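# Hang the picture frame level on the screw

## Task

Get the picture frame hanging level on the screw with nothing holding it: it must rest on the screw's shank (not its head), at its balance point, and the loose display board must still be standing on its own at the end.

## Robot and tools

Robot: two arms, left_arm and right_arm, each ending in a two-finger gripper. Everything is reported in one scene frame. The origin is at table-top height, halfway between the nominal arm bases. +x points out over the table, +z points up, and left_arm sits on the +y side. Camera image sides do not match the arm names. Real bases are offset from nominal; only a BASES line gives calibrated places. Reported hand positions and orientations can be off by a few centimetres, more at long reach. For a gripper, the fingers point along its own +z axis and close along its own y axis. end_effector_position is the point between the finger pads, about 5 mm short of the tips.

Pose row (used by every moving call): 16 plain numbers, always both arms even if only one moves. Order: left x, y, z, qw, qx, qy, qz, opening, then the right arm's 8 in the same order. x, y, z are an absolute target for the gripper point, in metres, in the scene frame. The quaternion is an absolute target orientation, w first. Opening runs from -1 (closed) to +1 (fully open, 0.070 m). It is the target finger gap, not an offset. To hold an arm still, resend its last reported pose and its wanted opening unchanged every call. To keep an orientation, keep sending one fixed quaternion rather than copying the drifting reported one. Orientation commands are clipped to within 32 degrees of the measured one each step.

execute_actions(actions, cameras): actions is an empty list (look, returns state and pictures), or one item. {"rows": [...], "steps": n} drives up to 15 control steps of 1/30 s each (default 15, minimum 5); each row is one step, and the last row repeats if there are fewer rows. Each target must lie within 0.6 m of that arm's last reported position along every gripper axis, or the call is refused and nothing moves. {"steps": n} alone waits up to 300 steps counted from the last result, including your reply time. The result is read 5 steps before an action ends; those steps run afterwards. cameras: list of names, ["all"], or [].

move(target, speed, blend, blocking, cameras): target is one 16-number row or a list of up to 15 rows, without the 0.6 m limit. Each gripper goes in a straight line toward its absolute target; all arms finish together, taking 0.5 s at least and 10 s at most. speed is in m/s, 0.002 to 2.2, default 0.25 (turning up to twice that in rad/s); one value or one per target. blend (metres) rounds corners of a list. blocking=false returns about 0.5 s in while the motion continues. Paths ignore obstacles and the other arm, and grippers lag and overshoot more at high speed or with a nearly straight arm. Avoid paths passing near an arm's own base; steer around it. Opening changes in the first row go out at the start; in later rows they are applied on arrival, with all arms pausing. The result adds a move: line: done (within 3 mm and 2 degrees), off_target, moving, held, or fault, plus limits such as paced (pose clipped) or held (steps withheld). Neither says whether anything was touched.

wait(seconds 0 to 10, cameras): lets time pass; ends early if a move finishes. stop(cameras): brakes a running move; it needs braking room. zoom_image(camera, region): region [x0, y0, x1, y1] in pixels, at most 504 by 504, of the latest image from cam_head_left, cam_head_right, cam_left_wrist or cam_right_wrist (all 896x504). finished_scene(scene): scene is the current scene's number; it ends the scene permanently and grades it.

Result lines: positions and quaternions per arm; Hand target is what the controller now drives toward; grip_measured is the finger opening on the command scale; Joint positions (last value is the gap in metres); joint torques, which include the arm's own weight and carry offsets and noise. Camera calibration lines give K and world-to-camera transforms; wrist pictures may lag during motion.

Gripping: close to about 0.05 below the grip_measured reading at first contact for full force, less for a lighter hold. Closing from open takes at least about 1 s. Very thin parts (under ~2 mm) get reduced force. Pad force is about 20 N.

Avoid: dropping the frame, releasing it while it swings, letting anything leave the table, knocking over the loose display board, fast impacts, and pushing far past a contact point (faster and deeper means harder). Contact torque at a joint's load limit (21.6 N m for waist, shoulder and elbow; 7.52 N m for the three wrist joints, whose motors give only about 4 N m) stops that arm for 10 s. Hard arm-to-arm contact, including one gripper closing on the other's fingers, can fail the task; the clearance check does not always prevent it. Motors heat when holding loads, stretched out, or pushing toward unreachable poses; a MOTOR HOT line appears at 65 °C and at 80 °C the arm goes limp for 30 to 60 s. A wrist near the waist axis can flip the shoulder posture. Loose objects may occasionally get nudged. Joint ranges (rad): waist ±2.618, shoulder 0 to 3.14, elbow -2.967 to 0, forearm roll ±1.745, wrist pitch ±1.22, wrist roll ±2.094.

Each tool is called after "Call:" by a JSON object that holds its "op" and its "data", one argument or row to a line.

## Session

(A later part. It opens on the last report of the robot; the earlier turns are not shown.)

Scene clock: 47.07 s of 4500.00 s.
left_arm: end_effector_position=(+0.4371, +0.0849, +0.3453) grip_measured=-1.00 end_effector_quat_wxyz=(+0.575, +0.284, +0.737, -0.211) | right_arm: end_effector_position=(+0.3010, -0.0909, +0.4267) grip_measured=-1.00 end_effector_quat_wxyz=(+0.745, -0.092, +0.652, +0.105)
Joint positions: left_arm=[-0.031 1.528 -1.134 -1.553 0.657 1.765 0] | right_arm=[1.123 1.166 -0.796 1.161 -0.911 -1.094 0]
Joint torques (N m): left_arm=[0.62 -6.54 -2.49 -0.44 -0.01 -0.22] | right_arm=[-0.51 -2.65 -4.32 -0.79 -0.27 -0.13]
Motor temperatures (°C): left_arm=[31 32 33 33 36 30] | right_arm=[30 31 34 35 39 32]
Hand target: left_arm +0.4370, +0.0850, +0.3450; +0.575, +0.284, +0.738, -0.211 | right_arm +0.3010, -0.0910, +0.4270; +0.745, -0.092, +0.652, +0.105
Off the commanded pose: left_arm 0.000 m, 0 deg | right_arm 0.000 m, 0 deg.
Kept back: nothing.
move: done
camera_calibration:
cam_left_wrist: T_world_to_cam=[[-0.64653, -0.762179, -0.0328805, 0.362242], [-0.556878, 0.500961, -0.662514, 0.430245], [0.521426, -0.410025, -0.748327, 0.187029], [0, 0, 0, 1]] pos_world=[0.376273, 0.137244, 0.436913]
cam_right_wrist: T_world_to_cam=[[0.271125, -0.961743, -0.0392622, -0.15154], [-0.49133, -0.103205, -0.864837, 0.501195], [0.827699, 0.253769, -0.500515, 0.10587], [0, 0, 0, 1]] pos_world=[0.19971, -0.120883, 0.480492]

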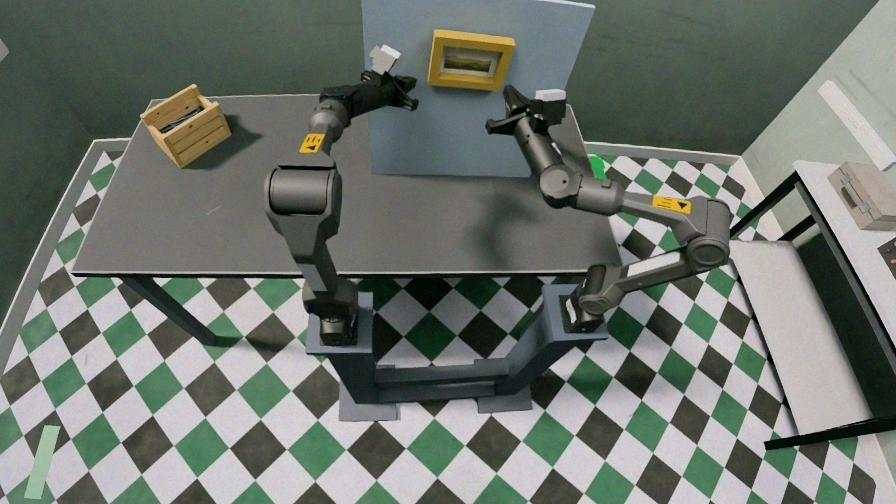

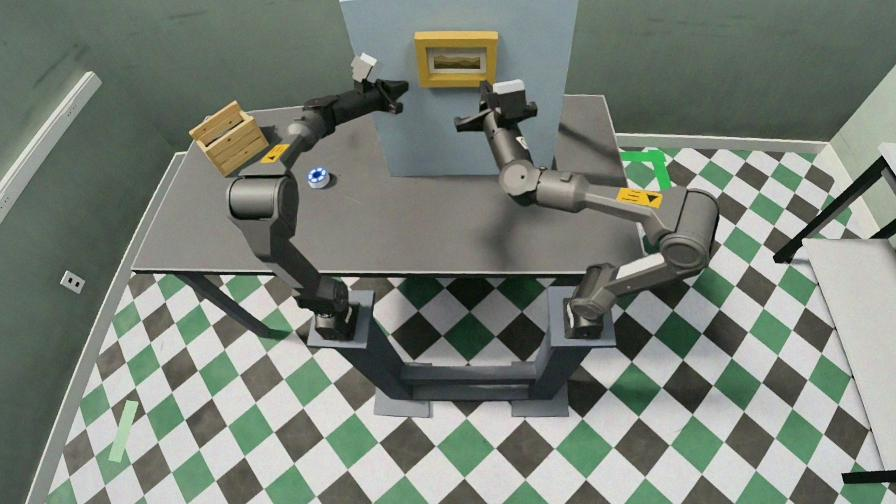

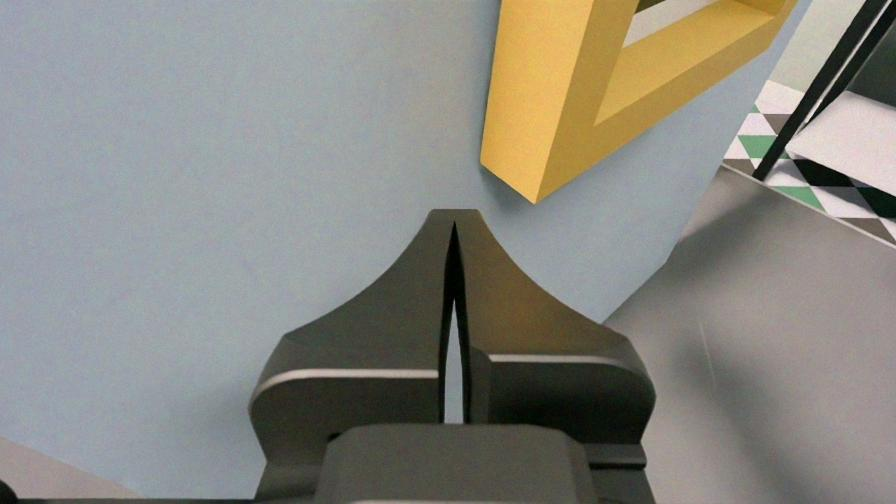

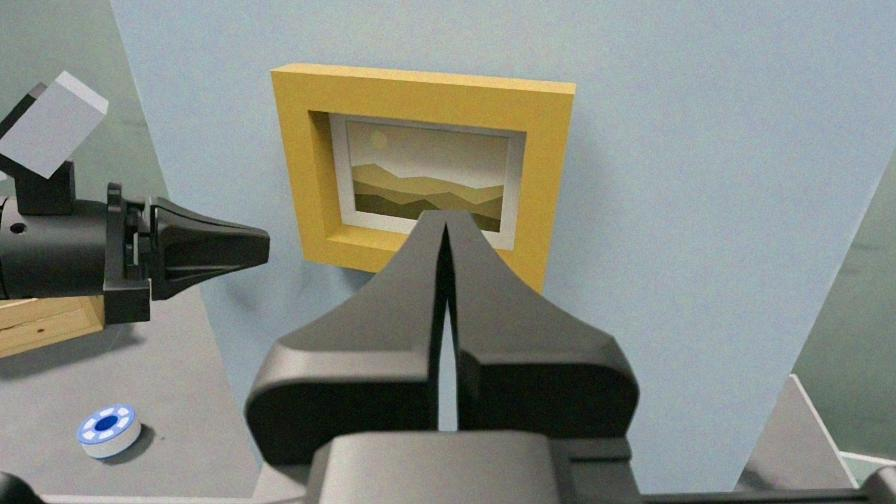

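Call:
{"op": "move", "data": {
  "target": [
    [0.437,0.075,0.361,0.575,0.284,0.738,-0.211,-1,0.301,-0.091,0.427,0.745,-0.0917,0.6523,0.1047,-1],
    [0.437,0.061,0.361,0.575,0.284,0.738,-0.211,-1,0.301,-0.091,0.427,0.745,-0.0917,0.6523,0.1047,-1]
  ],
  "speed": [0.12,0.05],
  "cameras": ["cam_left_wrist","cam_right_wrist"]
}}

Call:
{"op": "zoom_image", "data": {
  "camera": "cam_right_wrist",
  "region": [180, 20, 620, 310]
}}

Scene clock: 48.67 s of 4500.00 s.
left_arm: end_effector_position=(+0.4366, +0.0607, +0.3613) grip_measured=-1.00 end_effector_quat_wxyz=(+0.575, +0.285, +0.737, -0.211) | right_arm: end_effector_position=(+0.3010, -0.0909, +0.4267) grip_measured=-1.00 end_effector_quat_wxyz=(+0.745, -0.092, +0.652, +0.105)
Joint positions: left_arm=[-0.12 1.523 -1.194 -1.479 0.576 1.646 0] | right_arm=[1.123 1.166 -0.796 1.161 -0.911 -1.094 0]
Joint torques (N m): left_arm=[0.44 -5.44 -3.99 -0.66 0.14 -0.2] | right_arm=[-0.45 -3.56 -4.72 -0.97 -0.27 -0.13]
Motor temperatures (°C): left_arm=[31 32 33 33 36 30] | right_arm=[30 31 34 35 39 32]
Hand target: left_arm +0.4370, +0.0610, +0.3610; +0.575, +0.284, +0.738, -0.211 | right_arm +0.3010, -0.0910, +0.4270; +0.745, -0.092, +0.652, +0.105
Off the commanded pose: left_arm 0.001 m, 0 deg | right_arm 0.000 m, 0 deg.
Kept back: nothing.
move: done
camera_calibration:
cam_left_wrist: T_world_to_cam=[[-0.646776, -0.761958, -0.0331726, 0.344124], [-0.556714, 0.501392, -0.662326, 0.452544], [0.521297, -0.409909, -0.748481, 0.189404], [0, 0, 0, 1]] pos_world=[0.375773, 0.112944, 0.452913]
cam_right_wrist: T_world_to_cam=[[0.271125, -0.961743, -0.0392622, -0.15154], [-0.49133, -0.103205, -0.864837, 0.501195], [0.827699, 0.253769, -0.500515, 0.10587], [0, 0, 0, 1]] pos_world=[0.19971, -0.120883, 0.480492]
Images, in order (width x height): cam_left_wrist 896x504, cam_right_wrist 896x504.

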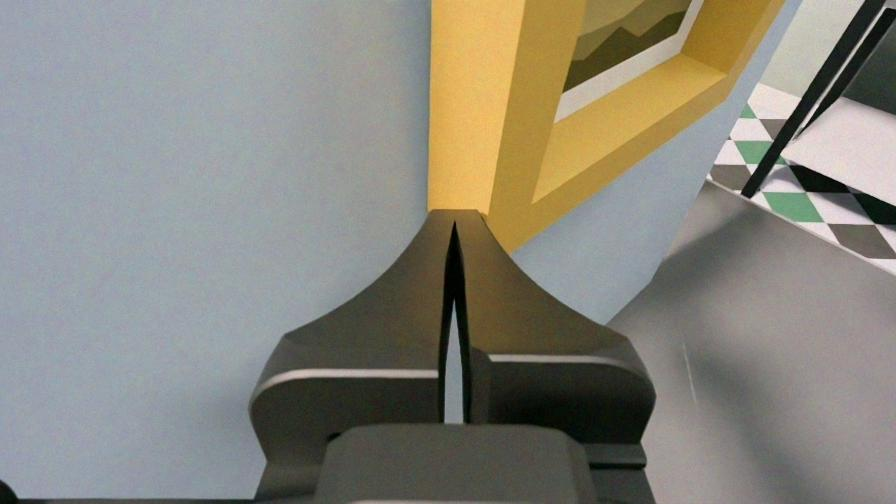

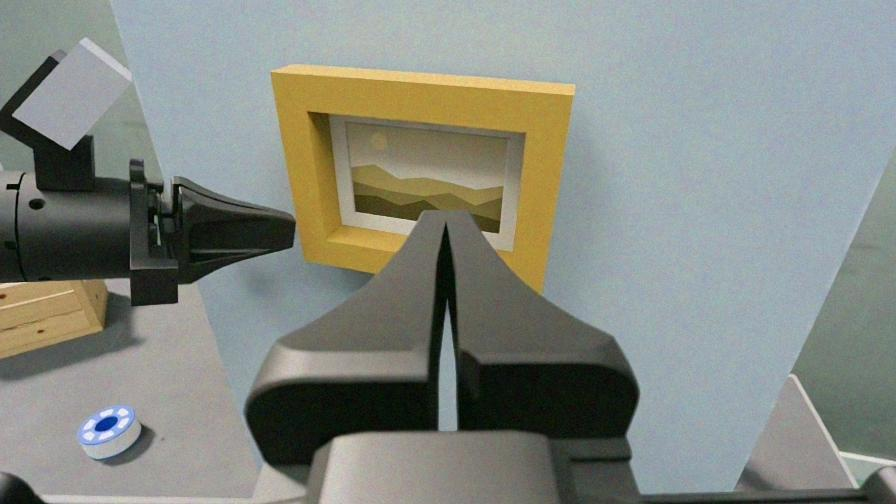

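Scaled by 1.145 from the camera's 896x504 image, which has a finer 1280x720 frame.

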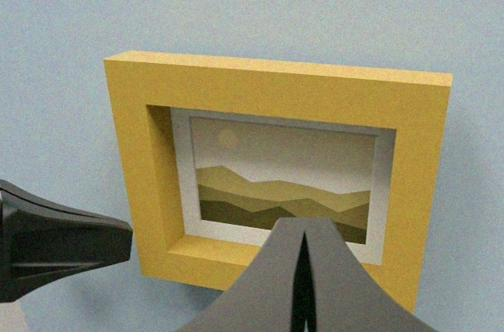

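Call:
{"op": "move", "data": {
  "target": [0.437,0.0535,0.361,0.575,0.284,0.738,-0.211,-1,0.301,-0.091,0.427,0.745,-0.0917,0.6523,0.1047,-1],
  "speed": 0.03,
  "cameras": ["cam_left_wrist","cam_right_wrist"]
}}

Call:
{"op": "zoom_image", "data": {
  "camera": "cam_right_wrist",
  "region": [180, 20, 620, 310]
}}

Scene clock: 52.03 s of 4500.00 s.
left_arm: end_effector_position=(+0.4370, +0.0537, +0.3607) grip_measured=-1.00 end_effector_quat_wxyz=(+0.575, +0.284, +0.738, -0.210) | right_arm: end_effector_position=(+0.3010, -0.0909, +0.4267) grip_measured=-1.00 end_effector_quat_wxyz=(+0.745, -0.092, +0.652, +0.105)
Joint positions: left_arm=[-0.145 1.528 -1.197 -1.481 0.55 1.641 0] | right_arm=[1.123 1.166 -0.796 1.161 -0.911 -1.094 0]
Joint torques (N m): left_arm=[-0.83 -5.32 -3.81 -0.64 0.13 -0.16] | right_arm=[-0.48 -3.54 -4.7 -0.97 -0.27 -0.1]
Motor temperatures (°C): left_arm=[31 32 33 33 36 30] | right_arm=[30 31 34 35 39 32]
Hand target: left_arm +0.4370, +0.0535, +0.3610; +0.575, +0.284, +0.738, -0.211 | right_arm +0.3010, -0.0910, +0.4270; +0.745, -0.092, +0.652, +0.105
Off the commanded pose: left_arm 0.000 m, 0 deg | right_arm 0.000 m, 0 deg.
Kept back: nothing.
move: done
camera_calibration:
cam_left_wrist: T_world_to_cam=[[-0.646097, -0.762549, -0.0328419, 0.338754], [-0.557953, 0.501232, -0.661403, 0.456067], [0.520814, -0.409006, -0.749311, 0.186362], [0, 0, 0, 1]] pos_world=[0.376272, 0.105945, 0.452413]
cam_right_wrist: T_world_to_cam=[[0.271125, -0.961743, -0.0392622, -0.15154], [-0.49133, -0.103205, -0.864837, 0.501195], [0.827699, 0.253769, -0.500515, 0.10587], [0, 0, 0, 1]] pos_world=[0.19971, -0.120883, 0.480492]
Images, in order (width x height): cam_left_wrist 896x504, cam_right_wrist 896x504.

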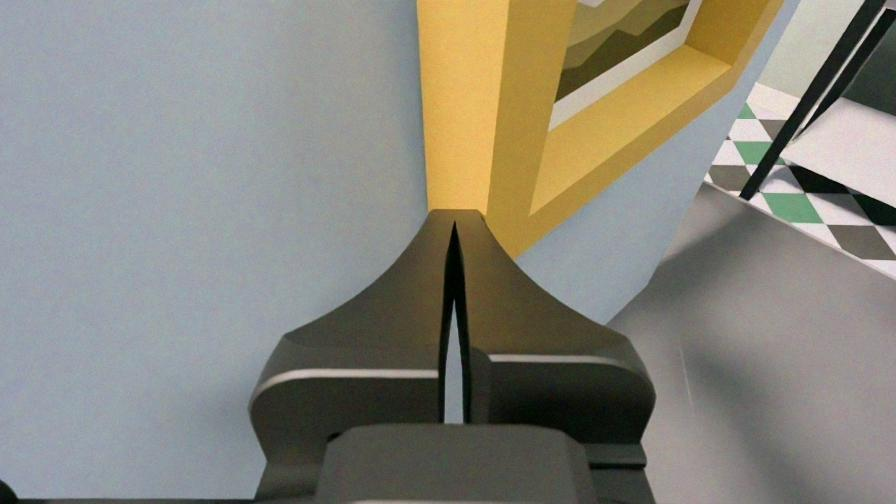

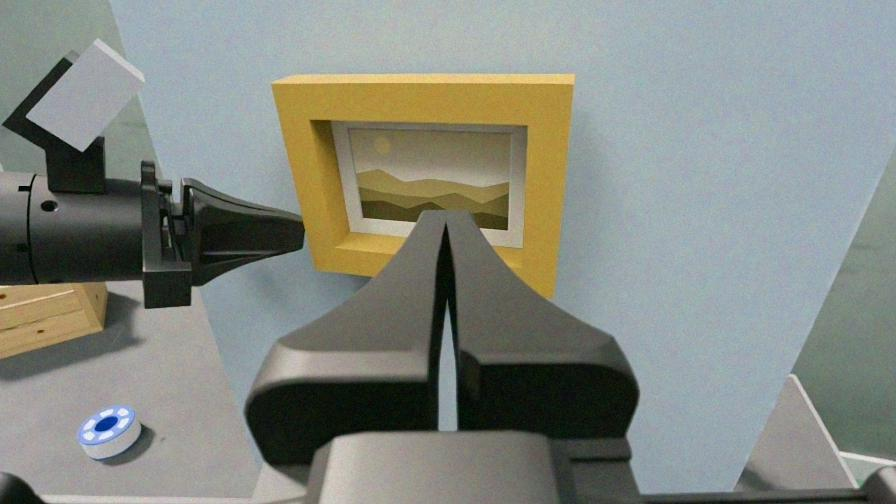

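Scaled by 1.145 from the camera's 896x504 image, which has a finer 1280x720 frame.

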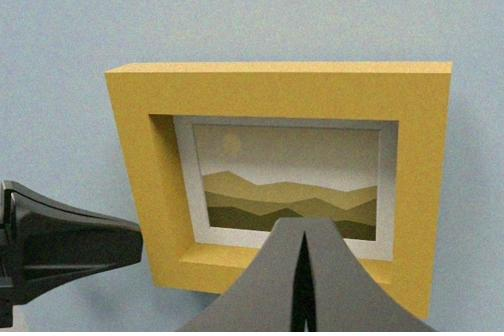

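Call:
{"op": "move", "data": {
  "target": [0.437,0.0725,0.361,0.575,0.284,0.738,-0.211,-1,0.301,-0.091,0.427,0.745,-0.0917,0.6523,0.1047,-1],
  "speed": 0.05
}}

Call:
{"op": "zoom_image", "data": {
  "camera": "cam_right_wrist",
  "region": [180, 20, 620, 310]
}}

Call:
{"op": "zoom_image", "data": {
  "camera": "cam_head_left",
  "region": [390, 0, 610, 115]
}}

Call:
{"op": "zoom_image", "data": {
  "camera": "cam_head_right",
  "region": [380, 10, 520, 110]
}}

Scene clock: 52.97 s of 4500.00 s.
left_arm: end_effector_position=(+0.4371, +0.0728, +0.3610) grip_measured=-1.00 end_effector_quat_wxyz=(+0.575, +0.284, +0.738, -0.211) | right_arm: end_effector_position=(+0.3010, -0.0909, +0.4267) grip_measured=-1.00 end_effector_quat_wxyz=(+0.745, -0.092, +0.652, +0.105)
Joint positions: left_arm=[-0.076 1.521 -1.19 -1.476 0.617 1.653 0] | right_arm=[1.123 1.166 -0.796 1.161 -0.911 -1.094 0]
Joint torques (N m): left_arm=[-0.85 -6.91 -2.68 -0.46 -0.16 0.01] | right_arm=[-0.47 -3.53 -4.68 -0.96 -0.27 -0.1]
Motor temperatures (°C): left_arm=[31 32 33 33 36 30] | right_arm=[30 31 34 35 39 32]
Hand target: left_arm +0.4370, +0.0725, +0.3610; +0.575, +0.284, +0.738, -0.211 | right_arm +0.3010, -0.0910, +0.4270; +0.745, -0.092, +0.652, +0.105
Off the commanded pose: left_arm 0.000 m, 0 deg | right_arm 0.000 m, 0 deg.
Kept back: nothing.
move: done
camera_calibration:
cam_left_wrist: T_world_to_cam=[[-0.645973, -0.76273, -0.031021, 0.352617], [-0.55836, 0.499817, -0.662131, 0.44729], [0.520532, -0.410397, -0.748746, 0.194337], [0, 0, 0, 1]] pos_world=[0.376371, 0.125143, 0.452612]
cam_right_wrist: T_world_to_cam=[[0.271125, -0.961743, -0.0392622, -0.15154], [-0.49133, -0.103205, -0.864837, 0.501195], [0.827699, 0.253769, -0.500515, 0.10587], [0, 0, 0, 1]] pos_world=[0.19971, -0.120883, 0.480492]

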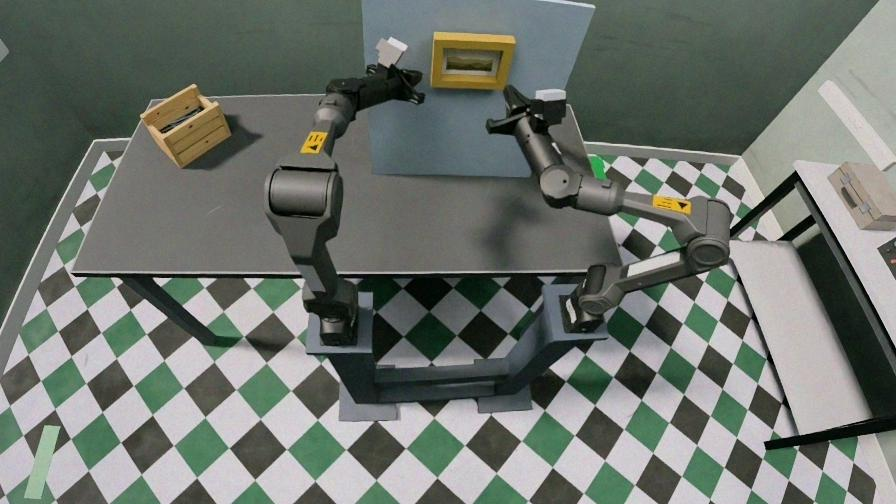

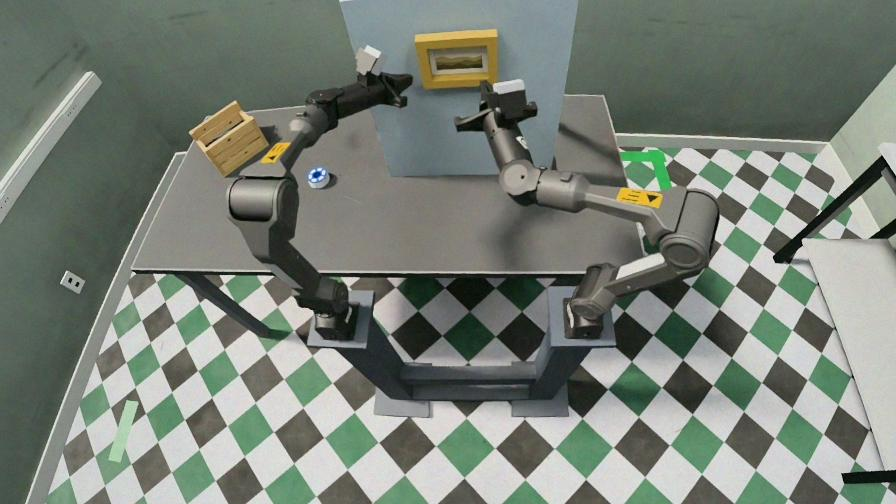

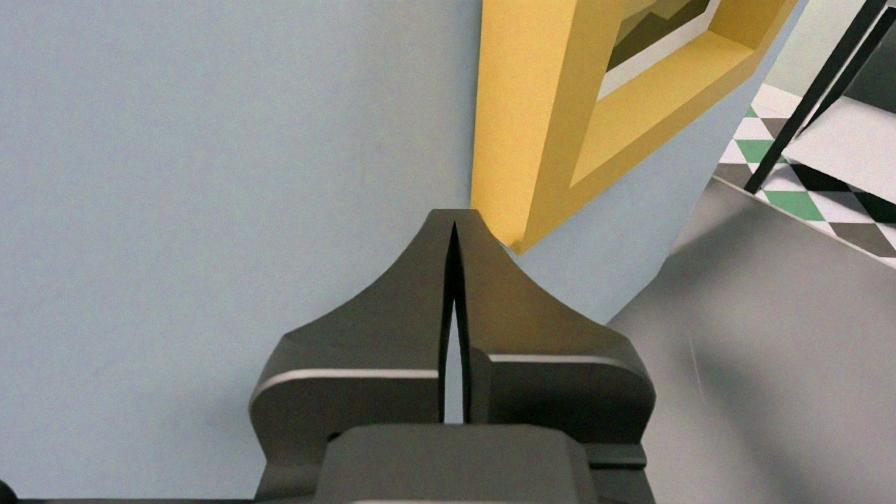

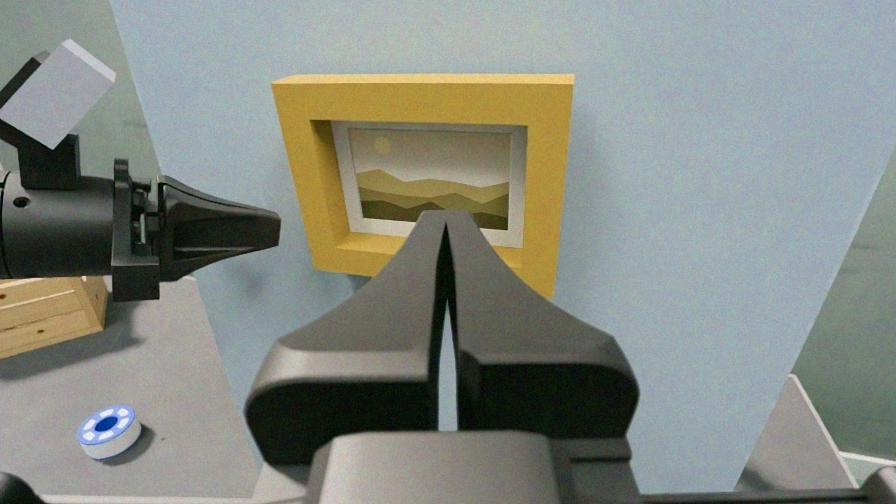

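Scaled by 1.145 from the camera's 896x504 image, which has a finer 1280x720 frame.

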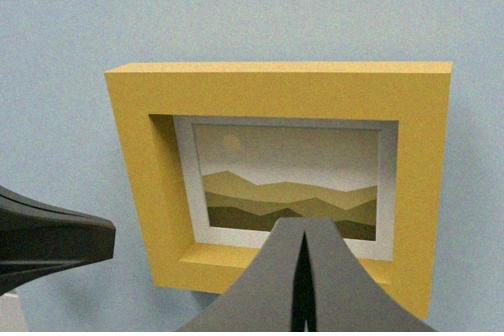

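Scaled by 2.291 from the camera's 896x504 image, which has a finer 1280x720 frame.

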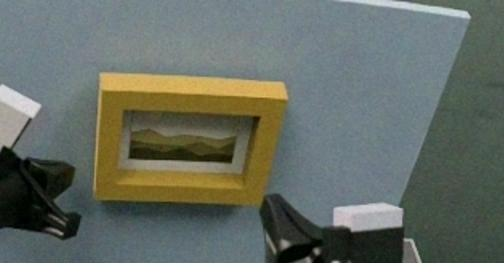

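Scaled by 3.600 from the camera's 896x504 image, which has a finer 1280x720 frame.

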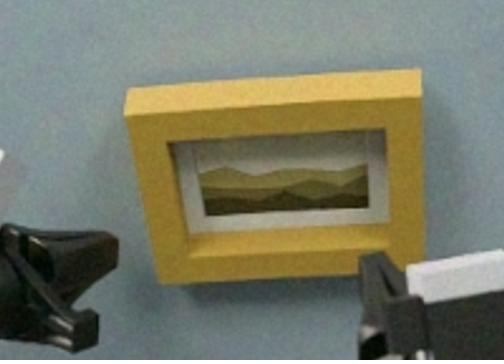

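Call:
{"op": "zoom_image", "data": {
  "camera": "cam_left_wrist",
  "region": [440, 100, 640, 260]
}}

Call:
{"op": "zoom_image", "data": {
  "camera": "cam_right_wrist",
  "region": [250, 50, 600, 110]
}}

Scaled by 2.520 from the camera's 896x504 image, which has a finer 1280x720 frame.

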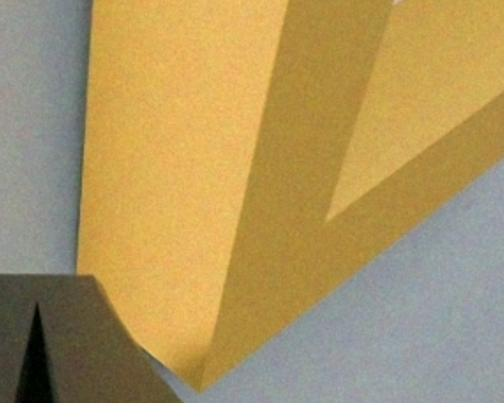

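Scaled by 1.440 from the camera's 896x504 image, which has a finer 1280x720 frame.

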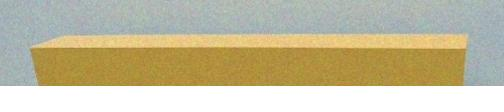

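Call:
{"op": "finished_scene", "data": {
  "scene": 1
}}

The scene is finished: the task was done.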